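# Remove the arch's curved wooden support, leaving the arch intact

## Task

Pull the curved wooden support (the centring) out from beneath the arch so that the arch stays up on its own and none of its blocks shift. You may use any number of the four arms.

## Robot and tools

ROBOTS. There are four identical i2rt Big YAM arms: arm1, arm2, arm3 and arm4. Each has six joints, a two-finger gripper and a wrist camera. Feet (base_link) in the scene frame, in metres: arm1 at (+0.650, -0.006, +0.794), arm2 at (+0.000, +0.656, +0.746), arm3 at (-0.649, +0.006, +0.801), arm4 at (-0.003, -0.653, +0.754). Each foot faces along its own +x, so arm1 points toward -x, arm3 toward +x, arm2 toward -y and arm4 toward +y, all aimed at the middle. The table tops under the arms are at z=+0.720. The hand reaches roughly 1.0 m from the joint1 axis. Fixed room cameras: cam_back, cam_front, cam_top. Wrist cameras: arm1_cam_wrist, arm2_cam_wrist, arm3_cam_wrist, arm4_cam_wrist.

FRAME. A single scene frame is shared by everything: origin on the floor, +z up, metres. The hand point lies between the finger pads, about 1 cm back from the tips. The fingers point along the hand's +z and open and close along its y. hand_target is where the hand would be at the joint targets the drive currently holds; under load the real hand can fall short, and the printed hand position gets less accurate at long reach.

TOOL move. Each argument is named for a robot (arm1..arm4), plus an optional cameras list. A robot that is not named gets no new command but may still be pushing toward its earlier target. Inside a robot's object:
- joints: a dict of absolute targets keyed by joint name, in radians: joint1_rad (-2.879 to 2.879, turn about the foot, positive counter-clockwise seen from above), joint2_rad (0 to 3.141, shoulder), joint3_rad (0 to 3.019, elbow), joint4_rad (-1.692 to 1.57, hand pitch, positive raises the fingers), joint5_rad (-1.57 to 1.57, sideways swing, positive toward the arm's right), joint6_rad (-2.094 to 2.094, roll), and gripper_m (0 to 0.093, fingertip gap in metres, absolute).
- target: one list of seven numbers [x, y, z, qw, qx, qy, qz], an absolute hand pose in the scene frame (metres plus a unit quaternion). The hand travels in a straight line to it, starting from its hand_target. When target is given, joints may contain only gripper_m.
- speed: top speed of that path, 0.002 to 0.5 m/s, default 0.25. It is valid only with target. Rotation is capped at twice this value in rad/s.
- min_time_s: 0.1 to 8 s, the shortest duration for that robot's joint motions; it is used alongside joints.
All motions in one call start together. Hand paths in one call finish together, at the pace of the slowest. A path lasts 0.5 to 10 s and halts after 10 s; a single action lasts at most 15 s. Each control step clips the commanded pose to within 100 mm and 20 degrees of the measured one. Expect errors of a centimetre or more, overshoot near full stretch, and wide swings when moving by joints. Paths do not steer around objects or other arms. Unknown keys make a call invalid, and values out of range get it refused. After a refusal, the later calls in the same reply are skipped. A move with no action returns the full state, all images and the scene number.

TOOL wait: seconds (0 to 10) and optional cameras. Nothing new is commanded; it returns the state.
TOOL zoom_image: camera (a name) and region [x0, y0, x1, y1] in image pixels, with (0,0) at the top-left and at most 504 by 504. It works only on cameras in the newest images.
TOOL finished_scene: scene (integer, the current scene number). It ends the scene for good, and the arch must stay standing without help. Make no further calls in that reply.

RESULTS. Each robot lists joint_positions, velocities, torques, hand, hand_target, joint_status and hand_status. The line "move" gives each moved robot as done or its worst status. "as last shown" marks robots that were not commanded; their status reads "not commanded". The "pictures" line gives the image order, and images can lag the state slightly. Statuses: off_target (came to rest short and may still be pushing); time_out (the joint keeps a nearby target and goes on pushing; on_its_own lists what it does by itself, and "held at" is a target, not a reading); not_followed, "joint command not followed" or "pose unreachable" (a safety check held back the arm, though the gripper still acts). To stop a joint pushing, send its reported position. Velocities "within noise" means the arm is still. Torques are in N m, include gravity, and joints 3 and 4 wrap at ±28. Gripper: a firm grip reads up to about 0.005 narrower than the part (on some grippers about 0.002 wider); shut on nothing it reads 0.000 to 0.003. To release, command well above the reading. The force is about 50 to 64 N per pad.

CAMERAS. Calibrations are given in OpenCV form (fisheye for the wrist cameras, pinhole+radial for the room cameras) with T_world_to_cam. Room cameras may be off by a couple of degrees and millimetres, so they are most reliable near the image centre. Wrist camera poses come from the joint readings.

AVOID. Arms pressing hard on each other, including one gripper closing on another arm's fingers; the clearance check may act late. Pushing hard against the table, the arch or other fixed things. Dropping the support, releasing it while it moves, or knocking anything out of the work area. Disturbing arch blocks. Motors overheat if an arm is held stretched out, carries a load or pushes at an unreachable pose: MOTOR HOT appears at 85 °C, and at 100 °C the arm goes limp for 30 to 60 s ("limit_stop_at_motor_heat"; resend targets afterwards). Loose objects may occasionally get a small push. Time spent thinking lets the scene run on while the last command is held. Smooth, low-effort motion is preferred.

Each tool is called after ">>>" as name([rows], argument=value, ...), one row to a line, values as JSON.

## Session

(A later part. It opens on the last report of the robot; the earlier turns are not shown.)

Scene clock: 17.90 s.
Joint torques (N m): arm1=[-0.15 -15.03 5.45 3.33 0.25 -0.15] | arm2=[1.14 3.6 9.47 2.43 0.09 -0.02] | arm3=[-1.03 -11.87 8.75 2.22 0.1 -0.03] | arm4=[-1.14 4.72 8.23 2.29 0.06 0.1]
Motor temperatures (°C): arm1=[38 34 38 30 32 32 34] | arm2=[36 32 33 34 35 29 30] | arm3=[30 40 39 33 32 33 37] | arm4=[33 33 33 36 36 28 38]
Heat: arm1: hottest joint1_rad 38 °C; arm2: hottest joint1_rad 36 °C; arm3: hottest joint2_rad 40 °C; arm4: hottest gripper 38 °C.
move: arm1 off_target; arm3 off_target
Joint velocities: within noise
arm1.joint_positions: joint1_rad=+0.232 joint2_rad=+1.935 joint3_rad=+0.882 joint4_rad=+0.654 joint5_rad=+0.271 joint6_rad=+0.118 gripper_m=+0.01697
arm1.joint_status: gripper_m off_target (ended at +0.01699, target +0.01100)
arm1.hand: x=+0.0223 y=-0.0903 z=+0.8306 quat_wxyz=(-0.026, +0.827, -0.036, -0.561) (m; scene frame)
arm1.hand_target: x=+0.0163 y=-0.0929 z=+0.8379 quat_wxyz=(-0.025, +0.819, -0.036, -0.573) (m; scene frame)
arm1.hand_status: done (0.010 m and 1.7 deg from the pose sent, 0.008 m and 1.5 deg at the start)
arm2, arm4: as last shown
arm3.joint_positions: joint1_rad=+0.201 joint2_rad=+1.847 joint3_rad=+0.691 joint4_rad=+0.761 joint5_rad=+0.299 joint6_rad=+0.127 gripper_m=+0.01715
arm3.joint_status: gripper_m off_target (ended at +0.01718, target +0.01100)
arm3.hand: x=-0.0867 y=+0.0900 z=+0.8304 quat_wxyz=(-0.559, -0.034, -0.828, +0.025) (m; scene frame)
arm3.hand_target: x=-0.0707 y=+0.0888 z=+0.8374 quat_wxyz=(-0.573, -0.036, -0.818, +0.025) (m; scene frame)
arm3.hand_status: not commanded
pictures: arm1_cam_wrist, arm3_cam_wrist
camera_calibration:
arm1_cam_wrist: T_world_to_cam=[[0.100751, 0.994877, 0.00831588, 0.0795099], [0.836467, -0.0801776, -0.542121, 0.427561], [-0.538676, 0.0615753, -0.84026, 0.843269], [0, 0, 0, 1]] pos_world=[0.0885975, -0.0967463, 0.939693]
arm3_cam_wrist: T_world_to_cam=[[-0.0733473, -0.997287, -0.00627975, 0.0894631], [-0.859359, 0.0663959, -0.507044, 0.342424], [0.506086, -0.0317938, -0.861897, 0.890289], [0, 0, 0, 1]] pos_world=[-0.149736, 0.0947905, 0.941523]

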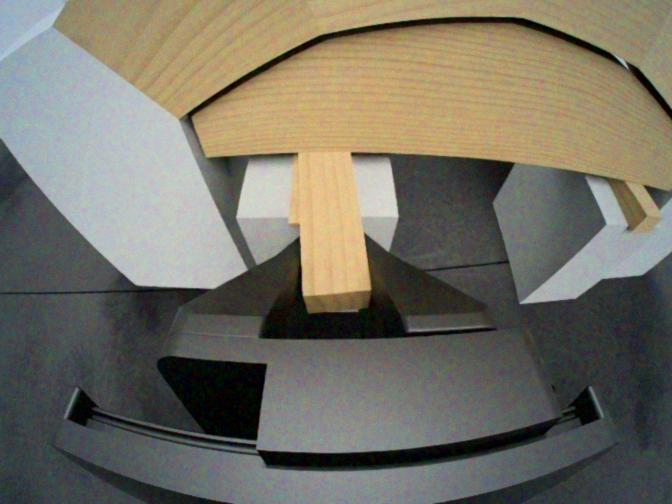

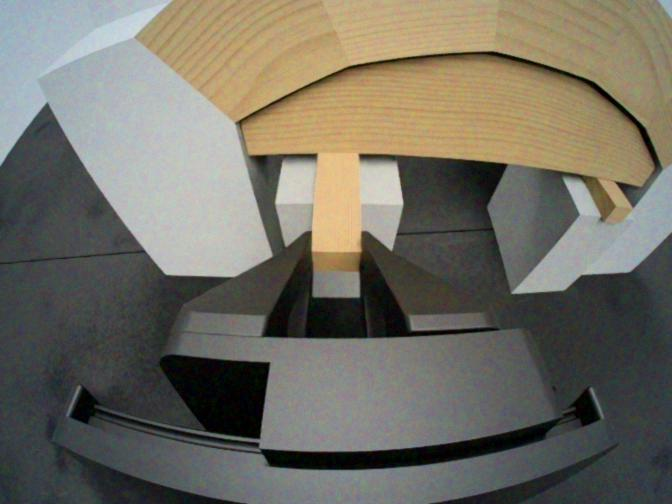

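>>> move(arm3={"target": [-0.135, 0.0945, 0.838, 0.573, 0.0357, 0.8184, -0.025], "speed": 0.04, "joints": {"gripper_m": 0.008}}, arm1={"target": [0.068, -0.0965, 0.838, 0.025, -0.8184, 0.0357, 0.573], "speed": 0.04, "joints": {"gripper_m": 0.008}}, cameras=["all"])

Scene clock: 20.87 s.
Joint torques (N m): arm1=[0.67 -15.5 3.33 3.49 0.21 -0.02] | arm2=[1.03 3.72 9.54 2.44 0.1 -0.01] | arm3=[0.67 -14.04 4.26 2.26 0.39 0.19] | arm4=[-0.97 4.37 8.23 2.19 0.04 0.09]
Motor temperatures (°C): arm1=[38 34 38 30 32 32 34] | arm2=[36 32 33 34 35 29 30] | arm3=[30 40 39 33 32 33 37] | arm4=[33 33 33 36 35 28 38]
Heat: arm1: hottest joint1_rad 38 °C; arm2: hottest joint1_rad 36 °C; arm3: hottest joint2_rad 40 °C; arm4: hottest gripper 38 °C.
move: arm1 off_target; arm3 off_target
Joint velocities: within noise
arm1.joint_positions: joint1_rad=+0.253 joint2_rad=+1.886 joint3_rad=+0.759 joint4_rad=+0.722 joint5_rad=+0.303 joint6_rad=+0.118 gripper_m=+0.01697
arm1.joint_status: gripper_m off_target (ended at +0.01697, target +0.00800)
arm1.hand: x=+0.0655 y=-0.0880 z=+0.8257 quat_wxyz=(-0.034, +0.827, -0.035, -0.559) (m; scene frame)
arm1.hand_target: x=+0.0678 y=-0.0963 z=+0.8378 quat_wxyz=(-0.025, +0.818, -0.036, -0.573) (m; scene frame)
arm1.hand_status: off_target (0.015 m and 2.1 deg from the pose sent, 0.047 m and 1.7 deg at the start)
arm2, arm4: as last shown
arm3.joint_positions: joint1_rad=+0.236 joint2_rad=+1.807 joint3_rad=+0.558 joint4_rad=+0.844 joint5_rad=+0.343 joint6_rad=+0.128 gripper_m=+0.01715
arm3.joint_status: gripper_m off_target (ended at +0.01715, target +0.00800)
arm3.hand: x=-0.1362 y=+0.0891 z=+0.8234 quat_wxyz=(-0.557, -0.032, -0.829, +0.034) (m; scene frame)
arm3.hand_target: x=-0.1350 y=+0.0945 z=+0.8378 quat_wxyz=(-0.573, -0.036, -0.818, +0.025) (m; scene frame)
arm3.hand_status: off_target (0.016 m and 2.5 deg from the pose sent, 0.049 m and 2.0 deg at the start)
pictures: arm1_cam_wrist, arm2_cam_wrist, arm3_cam_wrist, arm4_cam_wrist, cam_back, cam_front, cam_top
camera_calibration:
arm1_cam_wrist: T_world_to_cam=[[0.109335, 0.993761, 0.0220089, 0.0609423], [0.837954, -0.0802381, -0.539809, 0.386827], [-0.534676, 0.0774628, -0.841499, 0.864433], [0, 0, 0, 1]] pos_world=[0.131385, -0.0964852, 0.934892]
arm3_cam_wrist: T_world_to_cam=[[-0.0793857, -0.996775, 0.0117038, 0.0692233], [-0.861331, 0.0626788, -0.504164, 0.294145], [0.501804, -0.0501042, -0.863529, 0.911671], [0, 0, 0, 1]] pos_world=[-0.198629, 0.0962419, 0.934741]

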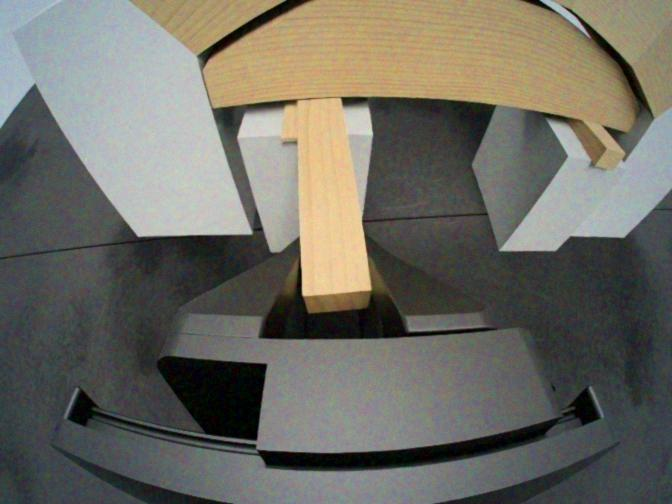

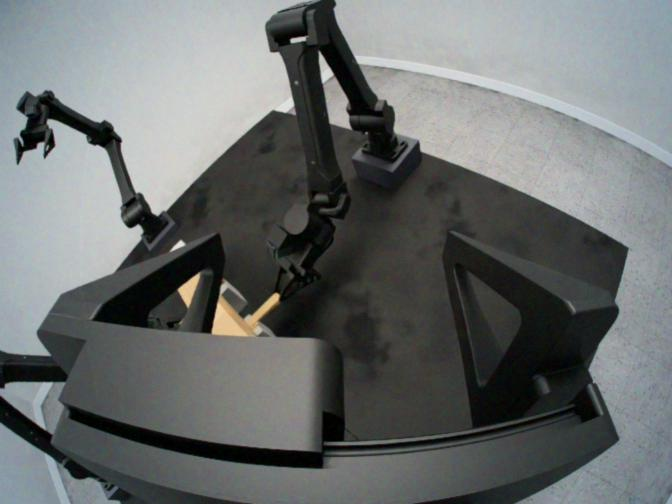

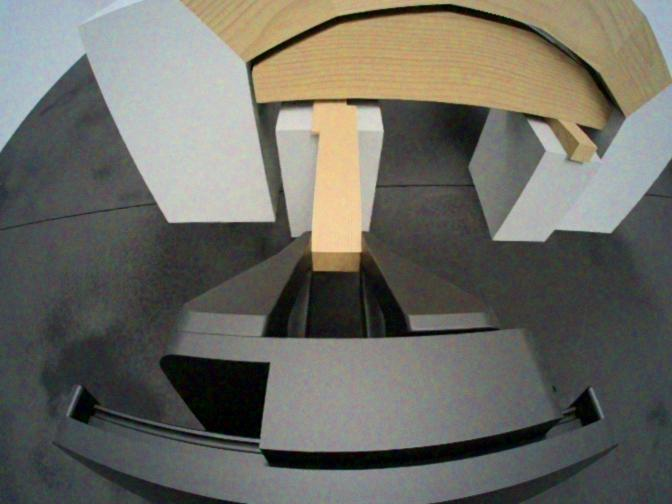

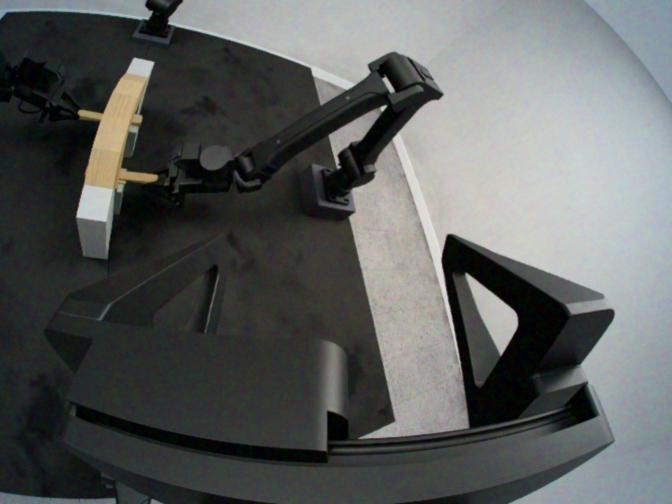

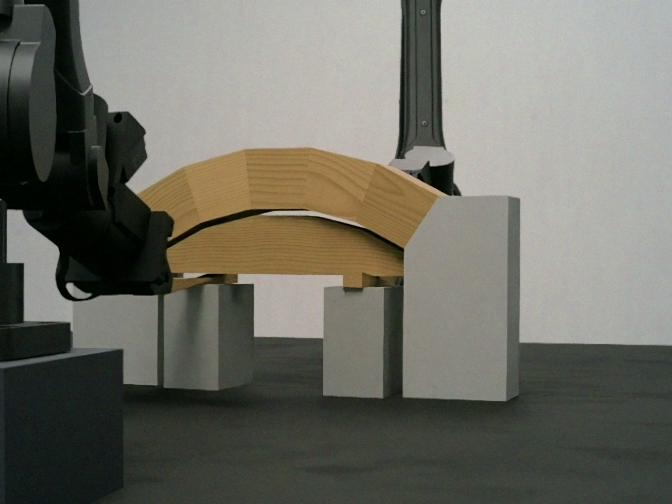

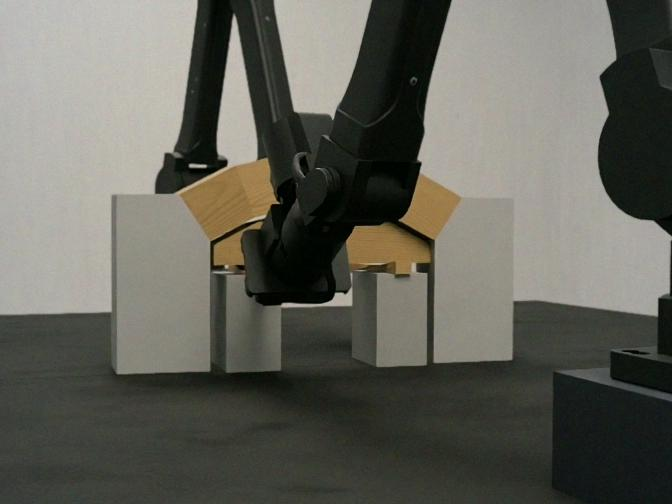

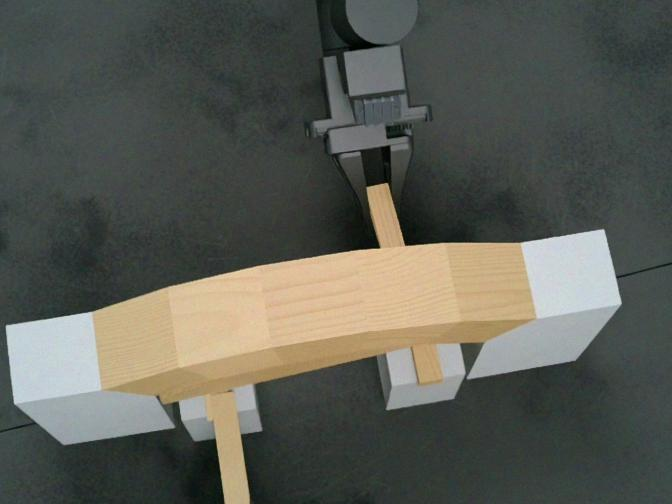

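>>> move(arm3={"target": [-0.18, 0.0985, 0.842, 0.573, 0.0357, 0.8184, -0.025], "speed": 0.04}, arm1={"target": [0.113, -0.098, 0.842, 0.025, -0.8184, 0.0357, 0.573], "speed": 0.04}, cameras=["arm1_cam_wrist","arm3_cam_wrist","cam_back","cam_front","cam_top"])

Scene clock: 23.90 s.
Joint torques (N m): arm1=[0.91 -13.57 2.95 3.49 0.22 0.04] | arm2=[1.03 3.9 9.51 2.44 0.09 -0.01] | arm3=[0.5 -12.34 3.9 2.24 0.4 0.21] | arm4=[-1.2 4.54 8.29 2.25 0.06 0.07]
Motor temperatures (°C): arm1=[37 34 38 31 32 31 34] | arm2=[36 32 33 34 35 29 30] | arm3=[30 40 38 33 32 32 38] | arm4=[33 33 34 36 35 28 38]
Heat: arm1: hottest joint3_rad 38 °C; arm2: hottest joint1_rad 36 °C; arm3: hottest joint2_rad 40 °C; arm4: hottest gripper 38 °C.
move: arm1 off_target; arm3 off_target
Joint velocities: within noise
arm1.joint_positions: joint1_rad=+0.284 joint2_rad=+1.810 joint3_rad=+0.635 joint4_rad=+0.767 joint5_rad=+0.332 joint6_rad=+0.128 gripper_m=+0.01697
arm1.joint_status: not commanded
arm1.hand: x=+0.1105 y=-0.0902 z=+0.8307 quat_wxyz=(-0.035, +0.827, -0.034, -0.560) (m; scene frame)
arm1.hand_target: x=+0.1129 y=-0.0978 z=+0.8418 quat_wxyz=(-0.025, +0.819, -0.036, -0.573) (m; scene frame)
arm1.hand_status: off_target (0.014 m and 2.2 deg from the pose sent, 0.051 m and 2.1 deg at the start)
arm2.joint_positions: joint1_rad=-0.491 joint2_rad=+0.571 joint3_rad=+1.396 joint4_rad=-1.145 joint5_rad=+0.158 joint6_rad=+0.378 gripper_m=+0.09396
arm2.joint_status: not commanded
arm2.hand: x=-0.1424 y=+0.4717 z=+1.3418 quat_wxyz=(-0.330, -0.780, -0.216, +0.486) (m; scene frame)
arm2.hand_target: x=-0.1404 y=+0.4751 z=+1.3501 quat_wxyz=(-0.336, -0.774, -0.213, +0.492) (m; scene frame)
arm2.hand_status: not commanded
arm3.joint_positions: joint1_rad=+0.287 joint2_rad=+1.734 joint3_rad=+0.444 joint4_rad=+0.881 joint5_rad=+0.391 joint6_rad=+0.146 gripper_m=+0.01715
arm3.joint_status: not commanded
arm3.hand: x=-0.1809 y=+0.0935 z=+0.8290 quat_wxyz=(-0.558, -0.031, -0.829, +0.035) (m; scene frame)
arm3.hand_target: x=-0.1799 y=+0.0985 z=+0.8419 quat_wxyz=(-0.573, -0.036, -0.818, +0.025) (m; scene frame)
arm3.hand_status: off_target (0.014 m and 2.5 deg from the pose sent, 0.049 m and 2.5 deg at the start)
arm4.joint_positions: joint1_rad=-0.377 joint2_rad=+0.615 joint3_rad=+1.493 joint4_rad=-1.274 joint5_rad=+0.157 joint6_rad=-0.616 gripper_m=+0.09396
arm4.joint_status: not commanded
arm4.hand: x=+0.0978 y=-0.4603 z=+1.3602 quat_wxyz=(-0.554, +0.623, -0.545, -0.090) (m; scene frame)
arm4.hand_target: x=+0.0963 y=-0.4637 z=+1.3683 quat_wxyz=(-0.562, +0.618, -0.542, -0.093) (m; scene frame)
arm4.hand_status: not commanded
pictures: arm1_cam_wrist, arm3_cam_wrist, cam_back, cam_front, cam_top
camera_calibration:
arm1_cam_wrist: T_world_to_cam=[[0.108328, 0.993795, 0.0252142, 0.0555784], [0.837878, -0.0776241, -0.54031, 0.352441], [-0.535, 0.0796573, -0.841088, 0.892728], [0, 0, 0, 1]] pos_world=[0.176286, -0.0989879, 0.939889]
arm3_cam_wrist: T_world_to_cam=[[-0.0788428, -0.996785, 0.0142639, 0.0679216], [-0.860489, 0.0608239, -0.505826, 0.259994], [0.503332, -0.0521546, -0.862518, 0.938765], [0, 0, 0, 1]] pos_world=[-0.243433, 0.10085, 0.940244]

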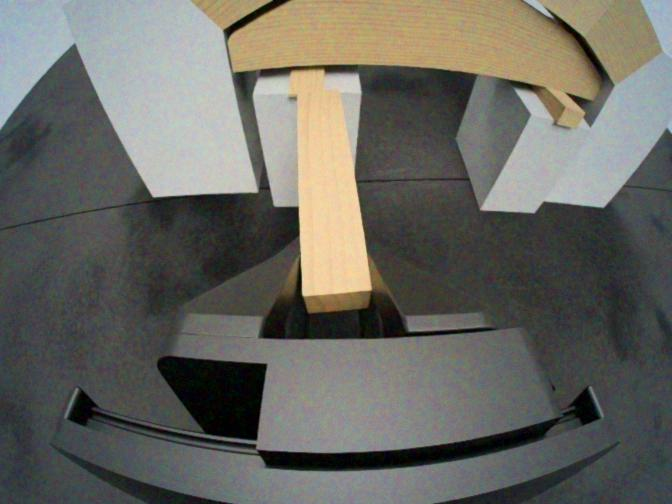

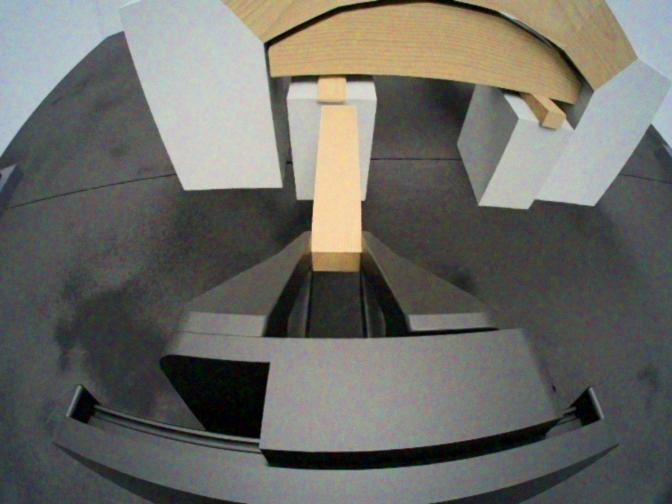

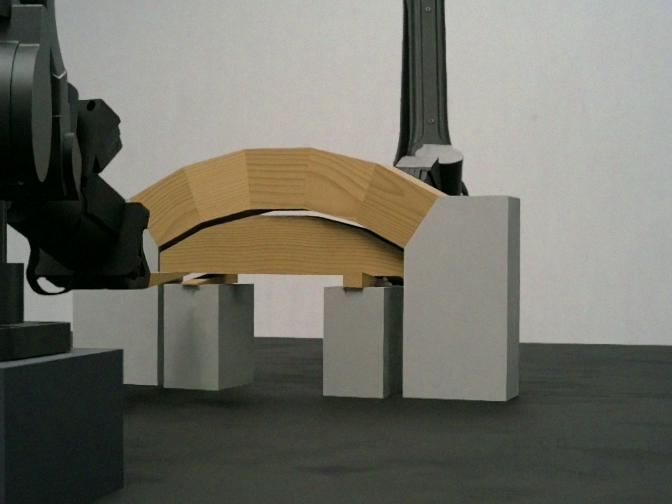

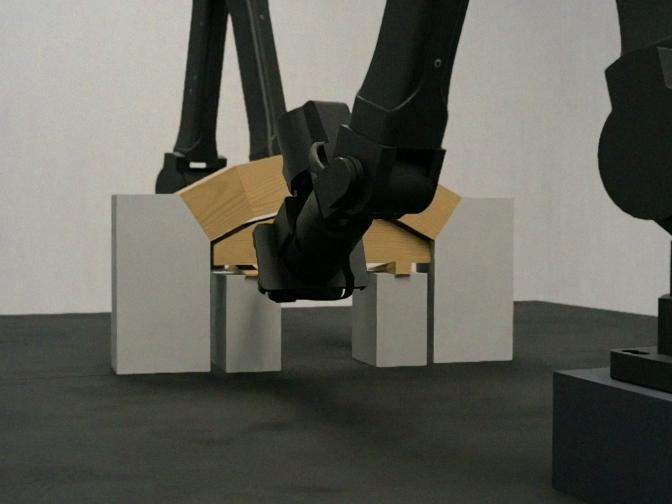

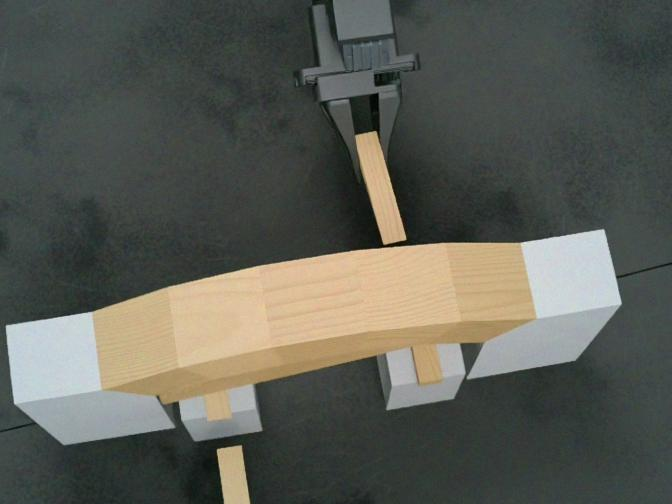

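>>> move(arm3={"target": [-0.30, 0.20, 0.755, 0.4995, 0.0378, 0.8652, -0.0218], "speed": 0.2}, arm1={"target": [0.23, -0.20, 0.755, 0.0218, -0.8652, 0.0378, 0.4995], "speed": 0.2}, cameras=["arm1_cam_wrist","arm3_cam_wrist","cam_back","cam_front"])

Scene clock: 26.50 s.
Joint torques (N m): arm1=[0.5 -8.94 2.37 1.31 0.39 -0.02] | arm2=[1.38 3.84 9.48 2.47 0.09 0] | arm3=[0.62 -8.76 3.63 0.55 0.65 0.17] | arm4=[-1.61 4.42 8.35 2.29 0.09 0.04]
Motor temperatures (°C): arm1=[37 35 38 31 32 31 34] | arm2=[36 32 33 34 35 29 30] | arm3=[30 40 38 33 32 32 38] | arm4=[33 33 34 36 35 28 37]
Heat: arm1: hottest joint3_rad 38 °C; arm2: hottest joint1_rad 36 °C; arm3: hottest joint2_rad 40 °C; arm4: hottest gripper 37 °C.
move: arm1 off_target; arm3 done
Joint velocities: within noise
arm1.joint_positions: joint1_rad=+0.665 joint2_rad=+1.866 joint3_rad=+0.522 joint4_rad=+0.717 joint5_rad=+0.615 joint6_rad=+0.426 gripper_m=+0.01697
arm1.joint_status: not commanded
arm1.hand: x=+0.2229 y=-0.1983 z=+0.7683 quat_wxyz=(-0.016, +0.858, -0.044, -0.512) (m; scene frame)
arm1.hand_target: x=+0.2302 y=-0.1996 z=+0.7553 quat_wxyz=(-0.022, +0.865, -0.038, -0.500) (m; scene frame)
arm1.hand_status: off_target (0.015 m and 2.0 deg from the pose sent, 0.179 m and 8.3 deg at the start)
arm2, arm4: as last shown
arm3.joint_positions: joint1_rad=+0.760 joint2_rad=+1.848 joint3_rad=+0.369 joint4_rad=+0.751 joint5_rad=+0.738 joint6_rad=+0.545 gripper_m=+0.01715
arm3.joint_status: not commanded
arm3.hand: x=-0.3023 y=+0.1935 z=+0.7579 quat_wxyz=(-0.500, -0.037, -0.865, +0.023) (m; scene frame)
arm3.hand_target: x=-0.3002 y=+0.1999 z=+0.7550 quat_wxyz=(-0.499, -0.038, -0.865, +0.022) (m; scene frame)
arm3.hand_status: done (0.007 m and 0.2 deg from the pose sent, 0.176 m and 8.1 deg at the start)
pictures: arm1_cam_wrist, arm3_cam_wrist, cam_back, cam_front
camera_calibration:
arm1_cam_wrist: T_world_to_cam=[[0.103897, 0.994524, -0.0113181, 0.1817], [0.892554, -0.0982531, -0.440107, 0.122838], [-0.438809, 0.0356239, -0.897874, 0.922556], [0, 0, 0, 1]] pos_world=[0.276309, -0.201501, 0.884458]
arm3_cam_wrist: T_world_to_cam=[[-0.0780005, -0.996924, -0.00765969, 0.176006], [-0.920454, 0.0749647, -0.383594, -0.000143229], [0.382988, -0.0228701, -0.92347, 0.94788], [0, 0, 0, 1]] pos_world=[-0.34943, 0.197153, 0.876632]

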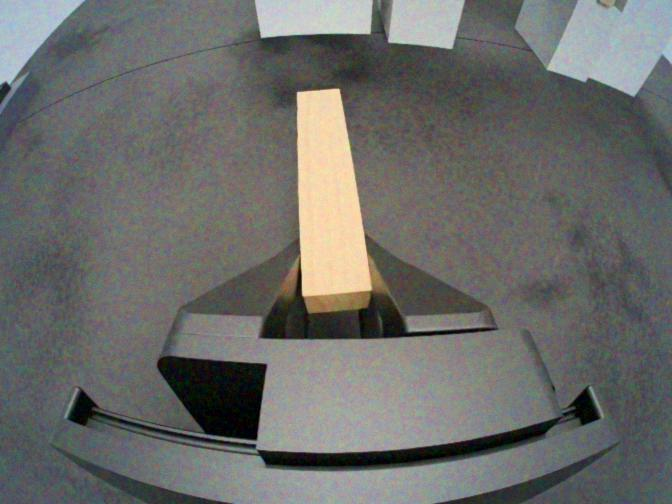

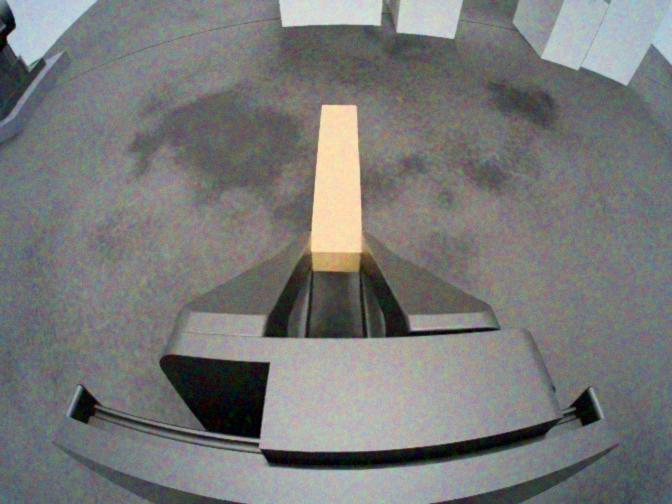

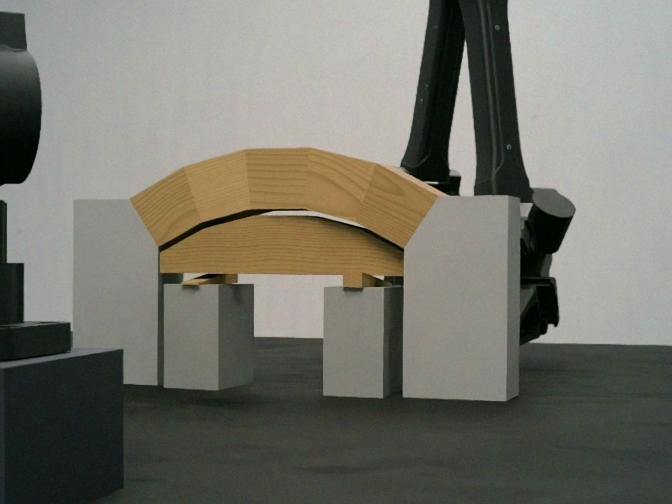

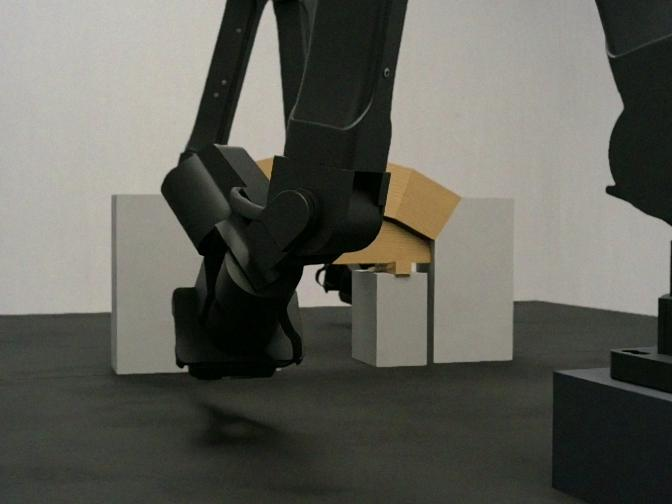

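>>> move(arm3={"target": [-0.30, 0.20, 0.738, 0.4995, 0.0378, 0.8652, -0.0218], "speed": 0.05}, arm1={"target": [0.23, -0.20, 0.732, 0.0218, -0.8652, 0.0378, 0.4995], "speed": 0.05}, cameras=["arm1_cam_wrist","arm3_cam_wrist"])

Scene clock: 31.10 s.
Joint torques (N m): arm1=[0.5 -8.23 2.65 2.71 0.26 0] | arm2=[1.2 3.78 9.57 2.43 0.11 -0.01] | arm3=[0.5 -8.64 2.77 1.85 0.65 0.19] | arm4=[-0.73 4.07 8.27 2.3 0.08 0.08]
Motor temperatures (°C): arm1=[37 35 38 30 32 31 34] | arm2=[36 32 34 34 35 29 30] | arm3=[30 40 38 33 32 32 38] | arm4=[33 33 34 36 35 28 37]
Heat: arm1: hottest joint3_rad 38 °C; arm2: hottest joint1_rad 36 °C; arm3: hottest joint2_rad 40 °C; arm4: hottest gripper 37 °C.
move: arm1 off_target; arm3 done
Joint velocities: within noise
arm1.joint_positions: joint1_rad=+0.666 joint2_rad=+1.944 joint3_rad=+0.522 joint4_rad=+0.765 joint5_rad=+0.619 joint6_rad=+0.431 gripper_m=+0.01697
arm1.joint_status: not commanded
arm1.hand: x=+0.2286 y=-0.1934 z=+0.7427 quat_wxyz=(-0.025, +0.863, -0.042, -0.502) (m; scene frame)
arm1.hand_target: x=+0.2303 y=-0.1998 z=+0.7323 quat_wxyz=(-0.022, +0.865, -0.038, -0.499) (m; scene frame)
arm1.hand_status: off_target (0.013 m and 0.7 deg from the pose sent, 0.037 m and 2.0 deg at the start)
arm2, arm4: as last shown
arm3.joint_positions: joint1_rad=+0.760 joint2_rad=+1.924 joint3_rad=+0.381 joint4_rad=+0.791 joint5_rad=+0.738 joint6_rad=+0.548 gripper_m=+0.01715
arm3.joint_status: not commanded
arm3.hand: x=-0.3035 y=+0.1923 z=+0.7393 quat_wxyz=(-0.494, -0.034, -0.868, +0.030) (m; scene frame)
arm3.hand_target: x=-0.3002 y=+0.1999 z=+0.7381 quat_wxyz=(-0.499, -0.038, -0.865, +0.022) (m; scene frame)
arm3.hand_status: done (0.009 m and 1.3 deg from the pose sent, 0.021 m and 0.2 deg at the start)
pictures: arm1_cam_wrist, arm3_cam_wrist
camera_calibration:
arm1_cam_wrist: T_world_to_cam=[[0.109142, 0.993999, 0.00738635, 0.160617], [0.901971, -0.0959085, -0.421011, 0.0911261], [-0.417776, 0.0526121, -0.907026, 0.907155], [0, 0, 0, 1]] pos_world=[0.279264, -0.198641, 0.859992]
arm3_cam_wrist: T_world_to_cam=[[-0.0790579, -0.996839, 0.00791814, 0.162704], [-0.926326, 0.0705261, -0.370062, -0.0191532], [0.368334, -0.0365911, -0.928973, 0.933409], [0, 0, 0, 1]] pos_world=[-0.348685, 0.197695, 0.858736]

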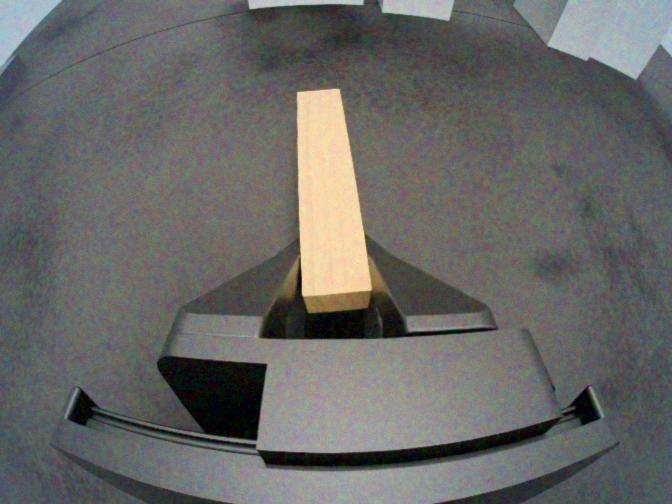

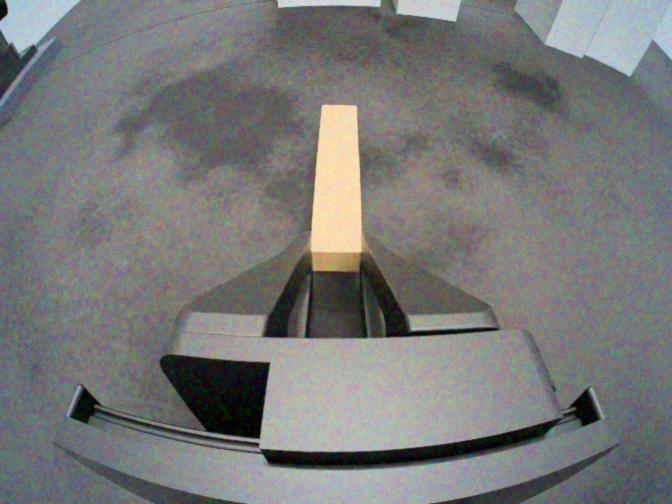

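>>> move(arm3={"target": [-0.30, 0.20, 0.725, 0.4995, 0.0378, 0.8652, -0.0218], "speed": 0.05}, arm1={"target": [0.23, -0.20, 0.716, 0.0218, -0.8652, 0.0378, 0.4995], "speed": 0.05}, cameras=["arm1_cam_wrist","arm3_cam_wrist"])

Scene clock: 32.40 s.
Joint torques (N m): arm1=[0.44 -6.89 2.36 1.8 -0.11 -0.01] | arm2=[1.38 4.01 9.44 2.47 0.09 -0.02] | arm3=[0.5 -8.88 2.13 1.58 0.51 0.17] | arm4=[-1.2 4.89 8.24 2.15 0.06 0.06]
Motor temperatures (°C): arm1=[37 35 38 30 32 31 34] | arm2=[36 32 34 34 35 29 30] | arm3=[30 40 38 33 32 32 38] | arm4=[33 33 34 36 35 28 37]
Heat: arm1: hottest joint3_rad 38 °C; arm2: hottest joint1_rad 36 °C; arm3: hottest joint2_rad 40 °C; arm4: hottest gripper 37 °C.
move: arm1 off_target; arm3 done
Joint velocities: within noise
arm1.joint_positions: joint1_rad=+0.666 joint2_rad=+1.981 joint3_rad=+0.531 joint4_rad=+0.836 joint5_rad=+0.630 joint6_rad=+0.433 gripper_m=+0.01697
arm1.joint_status: not commanded
arm1.hand: x=+0.2226 y=-0.1959 z=+0.7419 quat_wxyz=(-0.016, +0.853, -0.052, -0.519) (m; scene frame)
arm1.hand_target: x=+0.2310 y=-0.1991 z=+0.7173 quat_wxyz=(-0.022, +0.865, -0.038, -0.499) (m; scene frame)
arm1.hand_status: off_target (0.027 m and 3.1 deg from the pose sent, 0.028 m and 0.7 deg at the start)
arm2, arm4: as last shown
arm3.joint_positions: joint1_rad=+0.760 joint2_rad=+1.982 joint3_rad=+0.394 joint4_rad=+0.846 joint5_rad=+0.742 joint6_rad=+0.548 gripper_m=+0.01715
arm3.joint_status: not commanded
arm3.hand: x=-0.3013 y=+0.1939 z=+0.7290 quat_wxyz=(-0.497, -0.037, -0.866, +0.028) (m; scene frame)
arm3.hand_target: x=-0.3001 y=+0.1999 z=+0.7251 quat_wxyz=(-0.499, -0.038, -0.865, +0.022) (m; scene frame)
arm3.hand_status: done (0.007 m and 0.8 deg from the pose sent, 0.017 m and 1.3 deg at the start)
pictures: arm1_cam_wrist, arm3_cam_wrist
camera_calibration:
arm1_cam_wrist: T_world_to_cam=[[0.117833, 0.992836, -0.0197975, 0.181924], [0.883883, -0.113947, -0.453615, 0.120552], [-0.452621, 0.0359519, -0.890978, 0.896593], [0, 0, 0, 1]] pos_world=[0.277827, -0.199118, 0.85713]
arm3_cam_wrist: T_world_to_cam=[[-0.0818276, -0.996645, 0.00148355, 0.168406], [-0.922887, 0.0752096, -0.377655, -0.0154925], [0.376277, -0.0322717, -0.925945, 0.922449], [0, 0, 0, 1]] pos_world=[-0.347613, 0.198775, 0.848036]

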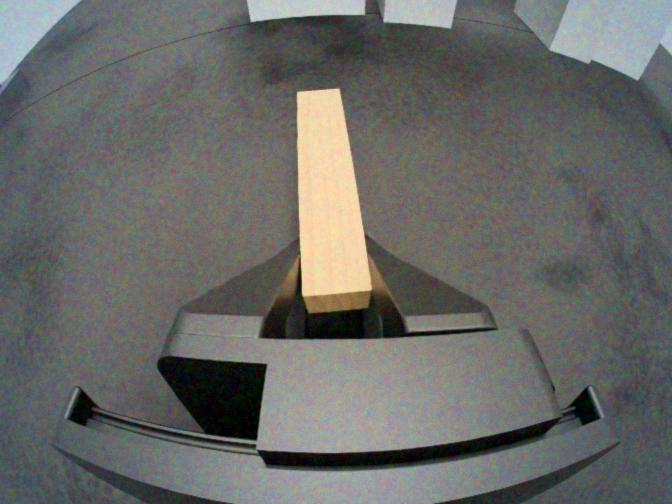

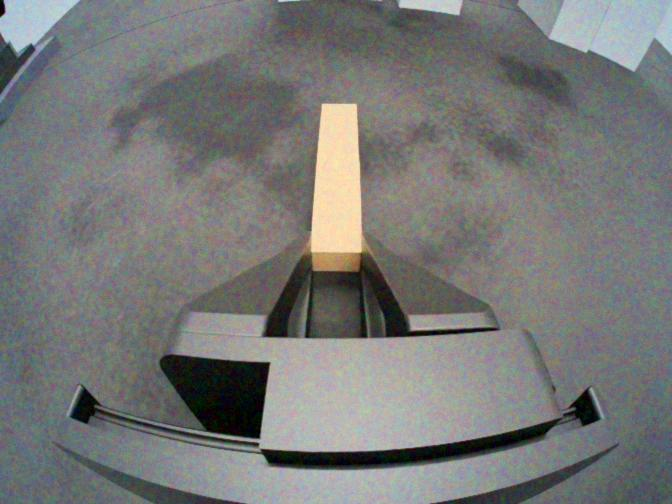

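>>> move(arm3={"target": [-0.30, 0.20, 0.720, 0.4995, 0.0378, 0.8652, -0.0218], "speed": 0.05}, arm1={"joints": {"gripper_m": 0.045}}, cameras=["arm1_cam_wrist","arm3_cam_wrist"])

>>> move(arm3={"joints": {"gripper_m": 0.045}}, cameras=["arm1_cam_wrist","arm3_cam_wrist"])

Scene clock: 33.57 s.
Joint torques (N m): arm1=[0.21 -7.24 1.76 1.76 -0.04 -0.03] | arm2=[1.26 3.66 9.54 2.47 0.09 -0.02] | arm3=[0.5 -7.94 2.1 1.39 0.28 0.17] | arm4=[-1.08 4.31 8.36 2.25 0.08 0.09]
Motor temperatures (°C): arm1=[37 35 38 30 32 31 34] | arm2=[36 32 34 34 35 29 30] | arm3=[30 40 38 33 32 32 38] | arm4=[33 33 34 36 35 28 37]
Heat: arm1: hottest joint3_rad 38 °C; arm2: hottest joint1_rad 36 °C; arm3: hottest joint2_rad 40 °C; arm4: hottest gripper 37 °C.
move: arm1 done; arm3 done
Joint velocities: within noise
arm1.joint_positions: joint1_rad=+0.670 joint2_rad=+1.985 joint3_rad=+0.540 joint4_rad=+0.837 joint5_rad=+0.628 joint6_rad=+0.433 gripper_m=+0.04491
arm1.joint_status: all done
arm1.hand: x=+0.2202 y=-0.2005 z=+0.7424 quat_wxyz=(-0.013, +0.852, -0.051, -0.520) (m; scene frame)
arm1.hand_target: x=+0.2311 y=-0.1991 z=+0.7172 quat_wxyz=(-0.022, +0.865, -0.038, -0.499) (m; scene frame)
arm1.hand_status: not commanded
arm2, arm4: as last shown
arm3.joint_positions: joint1_rad=+0.760 joint2_rad=+1.997 joint3_rad=+0.397 joint4_rad=+0.872 joint5_rad=+0.748 joint6_rad=+0.548 gripper_m=+0.01715
arm3.joint_status: not commanded
arm3.hand: x=-0.2998 y=+0.1944 z=+0.7281 quat_wxyz=(-0.502, -0.040, -0.863, +0.026) (m; scene frame)
arm3.hand_target: x=-0.3001 y=+0.1998 z=+0.7202 quat_wxyz=(-0.499, -0.038, -0.865, +0.022) (m; scene frame)
arm3.hand_status: done (0.010 m and 0.7 deg from the pose sent, 0.011 m and 0.8 deg at the start)
pictures: arm1_cam_wrist, arm3_cam_wrist
camera_calibration:
arm1_cam_wrist: T_world_to_cam=[[0.111999, 0.993401, -0.0247078, 0.191741], [0.882651, -0.110874, -0.456765, 0.1256], [-0.45649, 0.029349, -0.889244, 0.894375], [0, 0, 0, 1]] pos_world=[0.275938, -0.202799, 0.857425]
arm3_cam_wrist: T_world_to_cam=[[-0.0859972, -0.996277, -0.00605642, 0.173161], [-0.918037, 0.0816024, -0.388007, -0.00668405], [0.387056, -0.0278075, -0.921637, 0.9203], [0, 0, 0, 1]] pos_world=[-0.347453, 0.198653, 0.846638]

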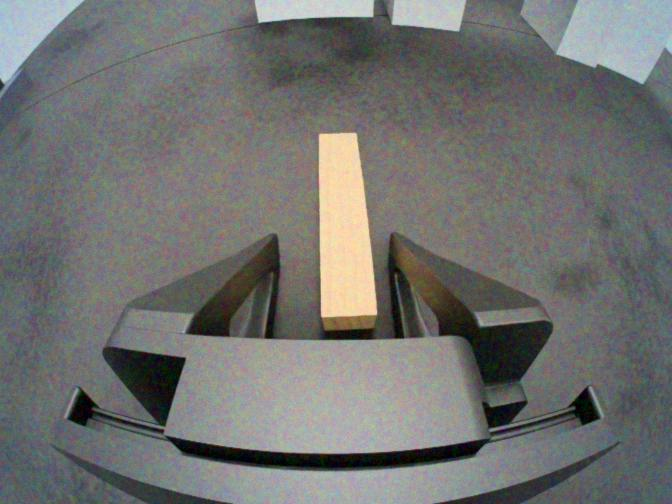

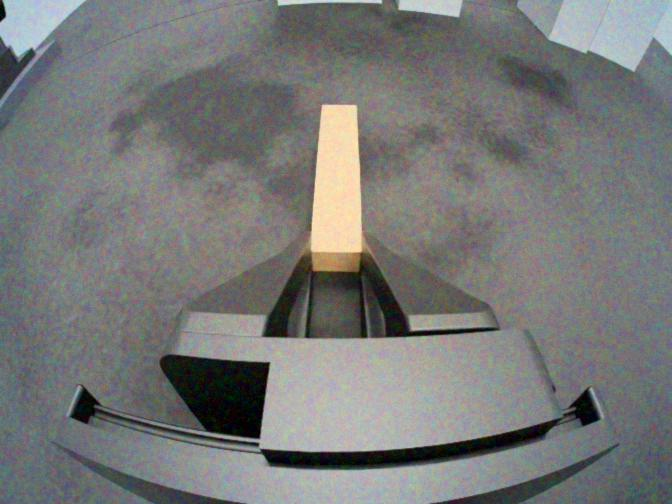

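Scene clock: 34.20 s.
Joint torques (N m): arm1=[0.32 -7.24 1.73 1.76 -0.05 -0.03] | arm2=[1.2 3.78 9.48 2.47 0.1 -0.02] | arm3=[0.5 -8.64 1.46 1.4 0.34 0.17] | arm4=[-0.67 4.25 8.28 2.32 0.05 0.04]
Motor temperatures (°C): arm1=[37 35 38 30 32 31 34] | arm2=[36 32 34 33 35 29 30] | arm3=[30 40 38 33 32 32 38] | arm4=[33 33 34 36 35 28 37]
Heat: arm1: hottest joint3_rad 38 °C; arm2: hottest joint1_rad 36 °C; arm3: hottest joint2_rad 40 °C; arm4: hottest gripper 37 °C.
move: arm3 done
Joint velocities: within noise
arm1, arm2, arm4: as last shown
arm3.joint_positions: joint1_rad=+0.761 joint2_rad=+2.001 joint3_rad=+0.405 joint4_rad=+0.873 joint5_rad=+0.746 joint6_rad=+0.548 gripper_m=+0.04486
arm3.joint_status: all done
arm3.hand: x=-0.2977 y=+0.1974 z=+0.7278 quat_wxyz=(-0.503, -0.040, -0.863, +0.024) (m; scene frame)
arm3.hand_target: x=-0.3002 y=+0.1999 z=+0.7202 quat_wxyz=(-0.499, -0.038, -0.865, +0.022) (m; scene frame)
arm3.hand_status: not commanded
pictures: arm1_cam_wrist, arm3_cam_wrist
camera_calibration:
arm1_cam_wrist: T_world_to_cam=[[0.111999, 0.993401, -0.0247078, 0.191741], [0.882651, -0.110874, -0.456765, 0.1256], [-0.45649, 0.029349, -0.889244, 0.894375], [0, 0, 0, 1]] pos_world=[0.275938, -0.202799, 0.857425]
arm3_cam_wrist: T_world_to_cam=[[-0.0838139, -0.996423, -0.0107663, 0.180462], [-0.917236, 0.0813664, -0.389946, -0.00342231], [0.389427, -0.0228076, -0.920775, 0.918385], [0, 0, 0, 1]] pos_world=[-0.345658, 0.201041, 0.846234]

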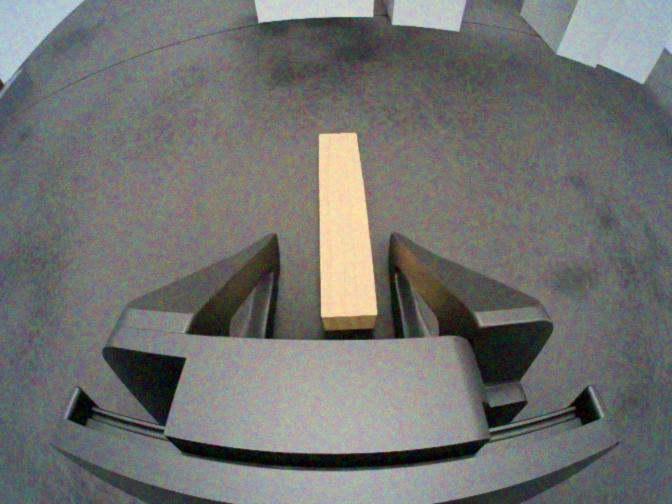

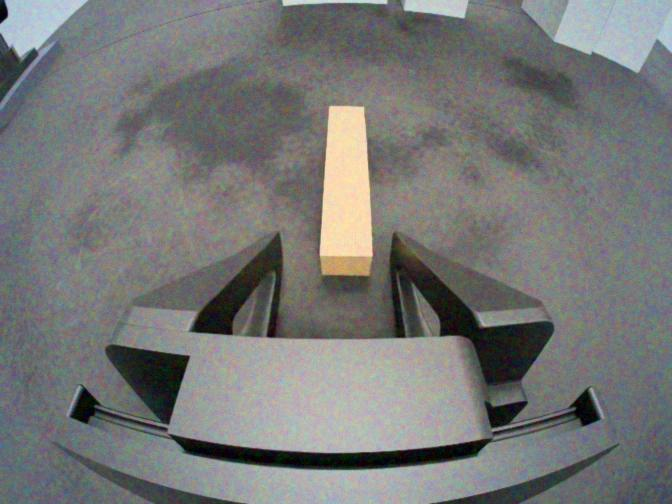

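>>> move(arm3={"target": [-0.37, 0.20, 0.78, 0.4995, 0.0378, 0.8652, -0.0218], "speed": 0.2}, arm1={"target": [0.30, -0.20, 0.78, 0.0218, -0.8652, 0.0378, 0.4995], "speed": 0.2})

>>> move(arm3={"target": [-0.25, 0.03, 0.87, 0.573, 0.0357, 0.8184, -0.025], "speed": 0.3, "joints": {"gripper_m": 0.093}}, arm1={"target": [0.20, -0.02, 0.87, 0.025, -0.8184, 0.0357, 0.573], "speed": 0.3, "joints": {"gripper_m": 0.093}}, cameras=["arm1_cam_wrist","arm3_cam_wrist"])

Scene clock: 36.23 s.
Joint torques (N m): arm1=[0.79 -9.82 1.72 1.16 0.47 -0.01] | arm2=[1.03 3.72 9.52 2.4 0.1 -0.01] | arm3=[0.79 -9.29 3.25 0.24 0.78 0.24] | arm4=[-0.91 4.78 8.18 2.41 0.05 0.06]
Motor temperatures (°C): arm1=[37 35 38 30 32 31 34] | arm2=[36 32 34 33 35 29 30] | arm3=[30 40 38 33 32 32 38] | arm4=[33 33 34 36 35 28 37]
Heat: arm1: hottest joint3_rad 38 °C; arm2: hottest joint1_rad 36 °C; arm3: hottest joint2_rad 40 °C; arm4: hottest gripper 37 °C.
move: arm1 done; arm3 done
Joint velocities: within noise
arm1.joint_positions: joint1_rad=+0.810 joint2_rad=+1.733 joint3_rad=+0.390 joint4_rad=+0.609 joint5_rad=+0.728 joint6_rad=+0.549 gripper_m=+0.04492
arm1.joint_status: not commanded
arm1.hand: x=+0.2940 y=-0.1977 z=+0.7785 quat_wxyz=(-0.025, +0.864, -0.041, -0.501) (m; scene frame)
arm1.hand_target: x=+0.2998 y=-0.1998 z=+0.7799 quat_wxyz=(-0.022, +0.865, -0.038, -0.500) (m; scene frame)
arm1.hand_status: done (0.007 m and 0.5 deg from the pose sent, 0.088 m and 3.4 deg at the start)
arm2, arm4: as last shown
arm3.joint_positions: joint1_rad=+0.967 joint2_rad=+1.683 joint3_rad=+0.277 joint4_rad=+0.495 joint5_rad=+0.883 joint6_rad=+0.767 gripper_m=+0.04495
arm3.joint_status: not commanded
arm3.hand: x=-0.3708 y=+0.1932 z=+0.7743 quat_wxyz=(-0.495, -0.034, -0.868, +0.032) (m; scene frame)
arm3.hand_target: x=-0.3700 y=+0.1999 z=+0.7799 quat_wxyz=(-0.500, -0.038, -0.865, +0.022) (m; scene frame)
arm3.hand_status: done (0.009 m and 1.3 deg from the pose sent, 0.089 m and 0.6 deg at the start)
pictures: none

Scene clock: 38.07 s.
Joint torques (N m): arm1=[-1.55 -7.65 5.87 3.07 -0.07 -0.23] | arm2=[1.08 3.96 9.48 2.5 0.09 -0.01] | arm3=[-1.08 -6.48 7.09 2.24 0.07 0.01] | arm4=[-1.08 4.95 8.38 2.29 0.07 0.09]
Motor temperatures (°C): arm1=[37 35 38 30 32 31 34] | arm2=[36 32 34 33 35 29 30] | arm3=[30 40 38 33 32 32 38] | arm4=[33 33 34 36 35 28 37]
Heat: arm1: hottest joint3_rad 38 °C; arm2: hottest joint1_rad 36 °C; arm3: hottest joint2_rad 40 °C; arm4: hottest gripper 37 °C.
move: arm1 off_target; arm3 off_target
Joint velocities: within noise
arm1.joint_positions: joint1_rad=+0.136 joint2_rad=+1.528 joint3_rad=+0.318 joint4_rad=+0.794 joint5_rad=+0.172 joint6_rad=+0.082 gripper_m=+0.09288
arm1.joint_status: all done
arm1.hand: x=+0.2171 y=-0.0244 z=+0.8508 quat_wxyz=(-0.023, +0.834, -0.033, -0.550) (m; scene frame)
arm1.hand_target: x=+0.2009 y=-0.0198 z=+0.8704 quat_wxyz=(-0.025, +0.818, -0.036, -0.573) (m; scene frame)
arm1.hand_status: off_target (0.026 m and 3.2 deg from the pose sent, 0.221 m and 9.8 deg at the start)
arm2, arm4: as last shown
arm3.joint_positions: joint1_rad=+0.133 joint2_rad=+1.436 joint3_rad=+0.186 joint4_rad=+0.846 joint5_rad=+0.235 joint6_rad=+0.102 gripper_m=+0.09291
arm3.joint_status: all done
arm3.hand: x=-0.2649 y=+0.0311 z=+0.8546 quat_wxyz=(-0.552, -0.034, -0.833, +0.025) (m; scene frame)
arm3.hand_target: x=-0.2506 y=+0.0299 z=+0.8703 quat_wxyz=(-0.573, -0.036, -0.818, +0.025) (m; scene frame)
arm3.hand_status: off_target (0.021 m and 2.9 deg from the pose sent, 0.225 m and 10.6 deg at the start)
pictures: arm1_cam_wrist, arm3_cam_wrist
camera_calibration:
arm1_cam_wrist: T_world_to_cam=[[0.0920406, 0.995724, 0.00783387, -0.00356163], [0.851317, -0.0746065, -0.51932, 0.258325], [-0.516515, 0.0544676, -0.854544, 0.968321], [0, 0, 0, 1]] pos_world=[0.280563, -0.029923, 0.961654]
arm3_cam_wrist: T_world_to_cam=[[-0.0728951, -0.997326, -0.00524661, 0.0170962], [-0.86738, 0.0659922, -0.493251, 0.191624], [0.492278, -0.0314047, -0.869871, 1.00257], [0, 0, 0, 1]] pos_world=[-0.326087, 0.0358903, 0.966717]

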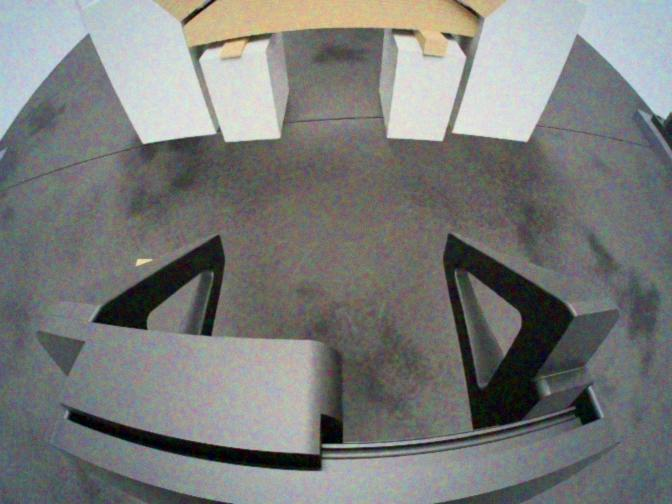

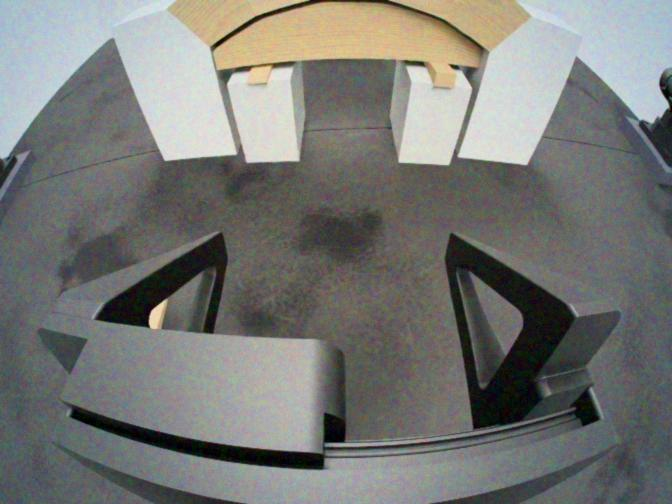

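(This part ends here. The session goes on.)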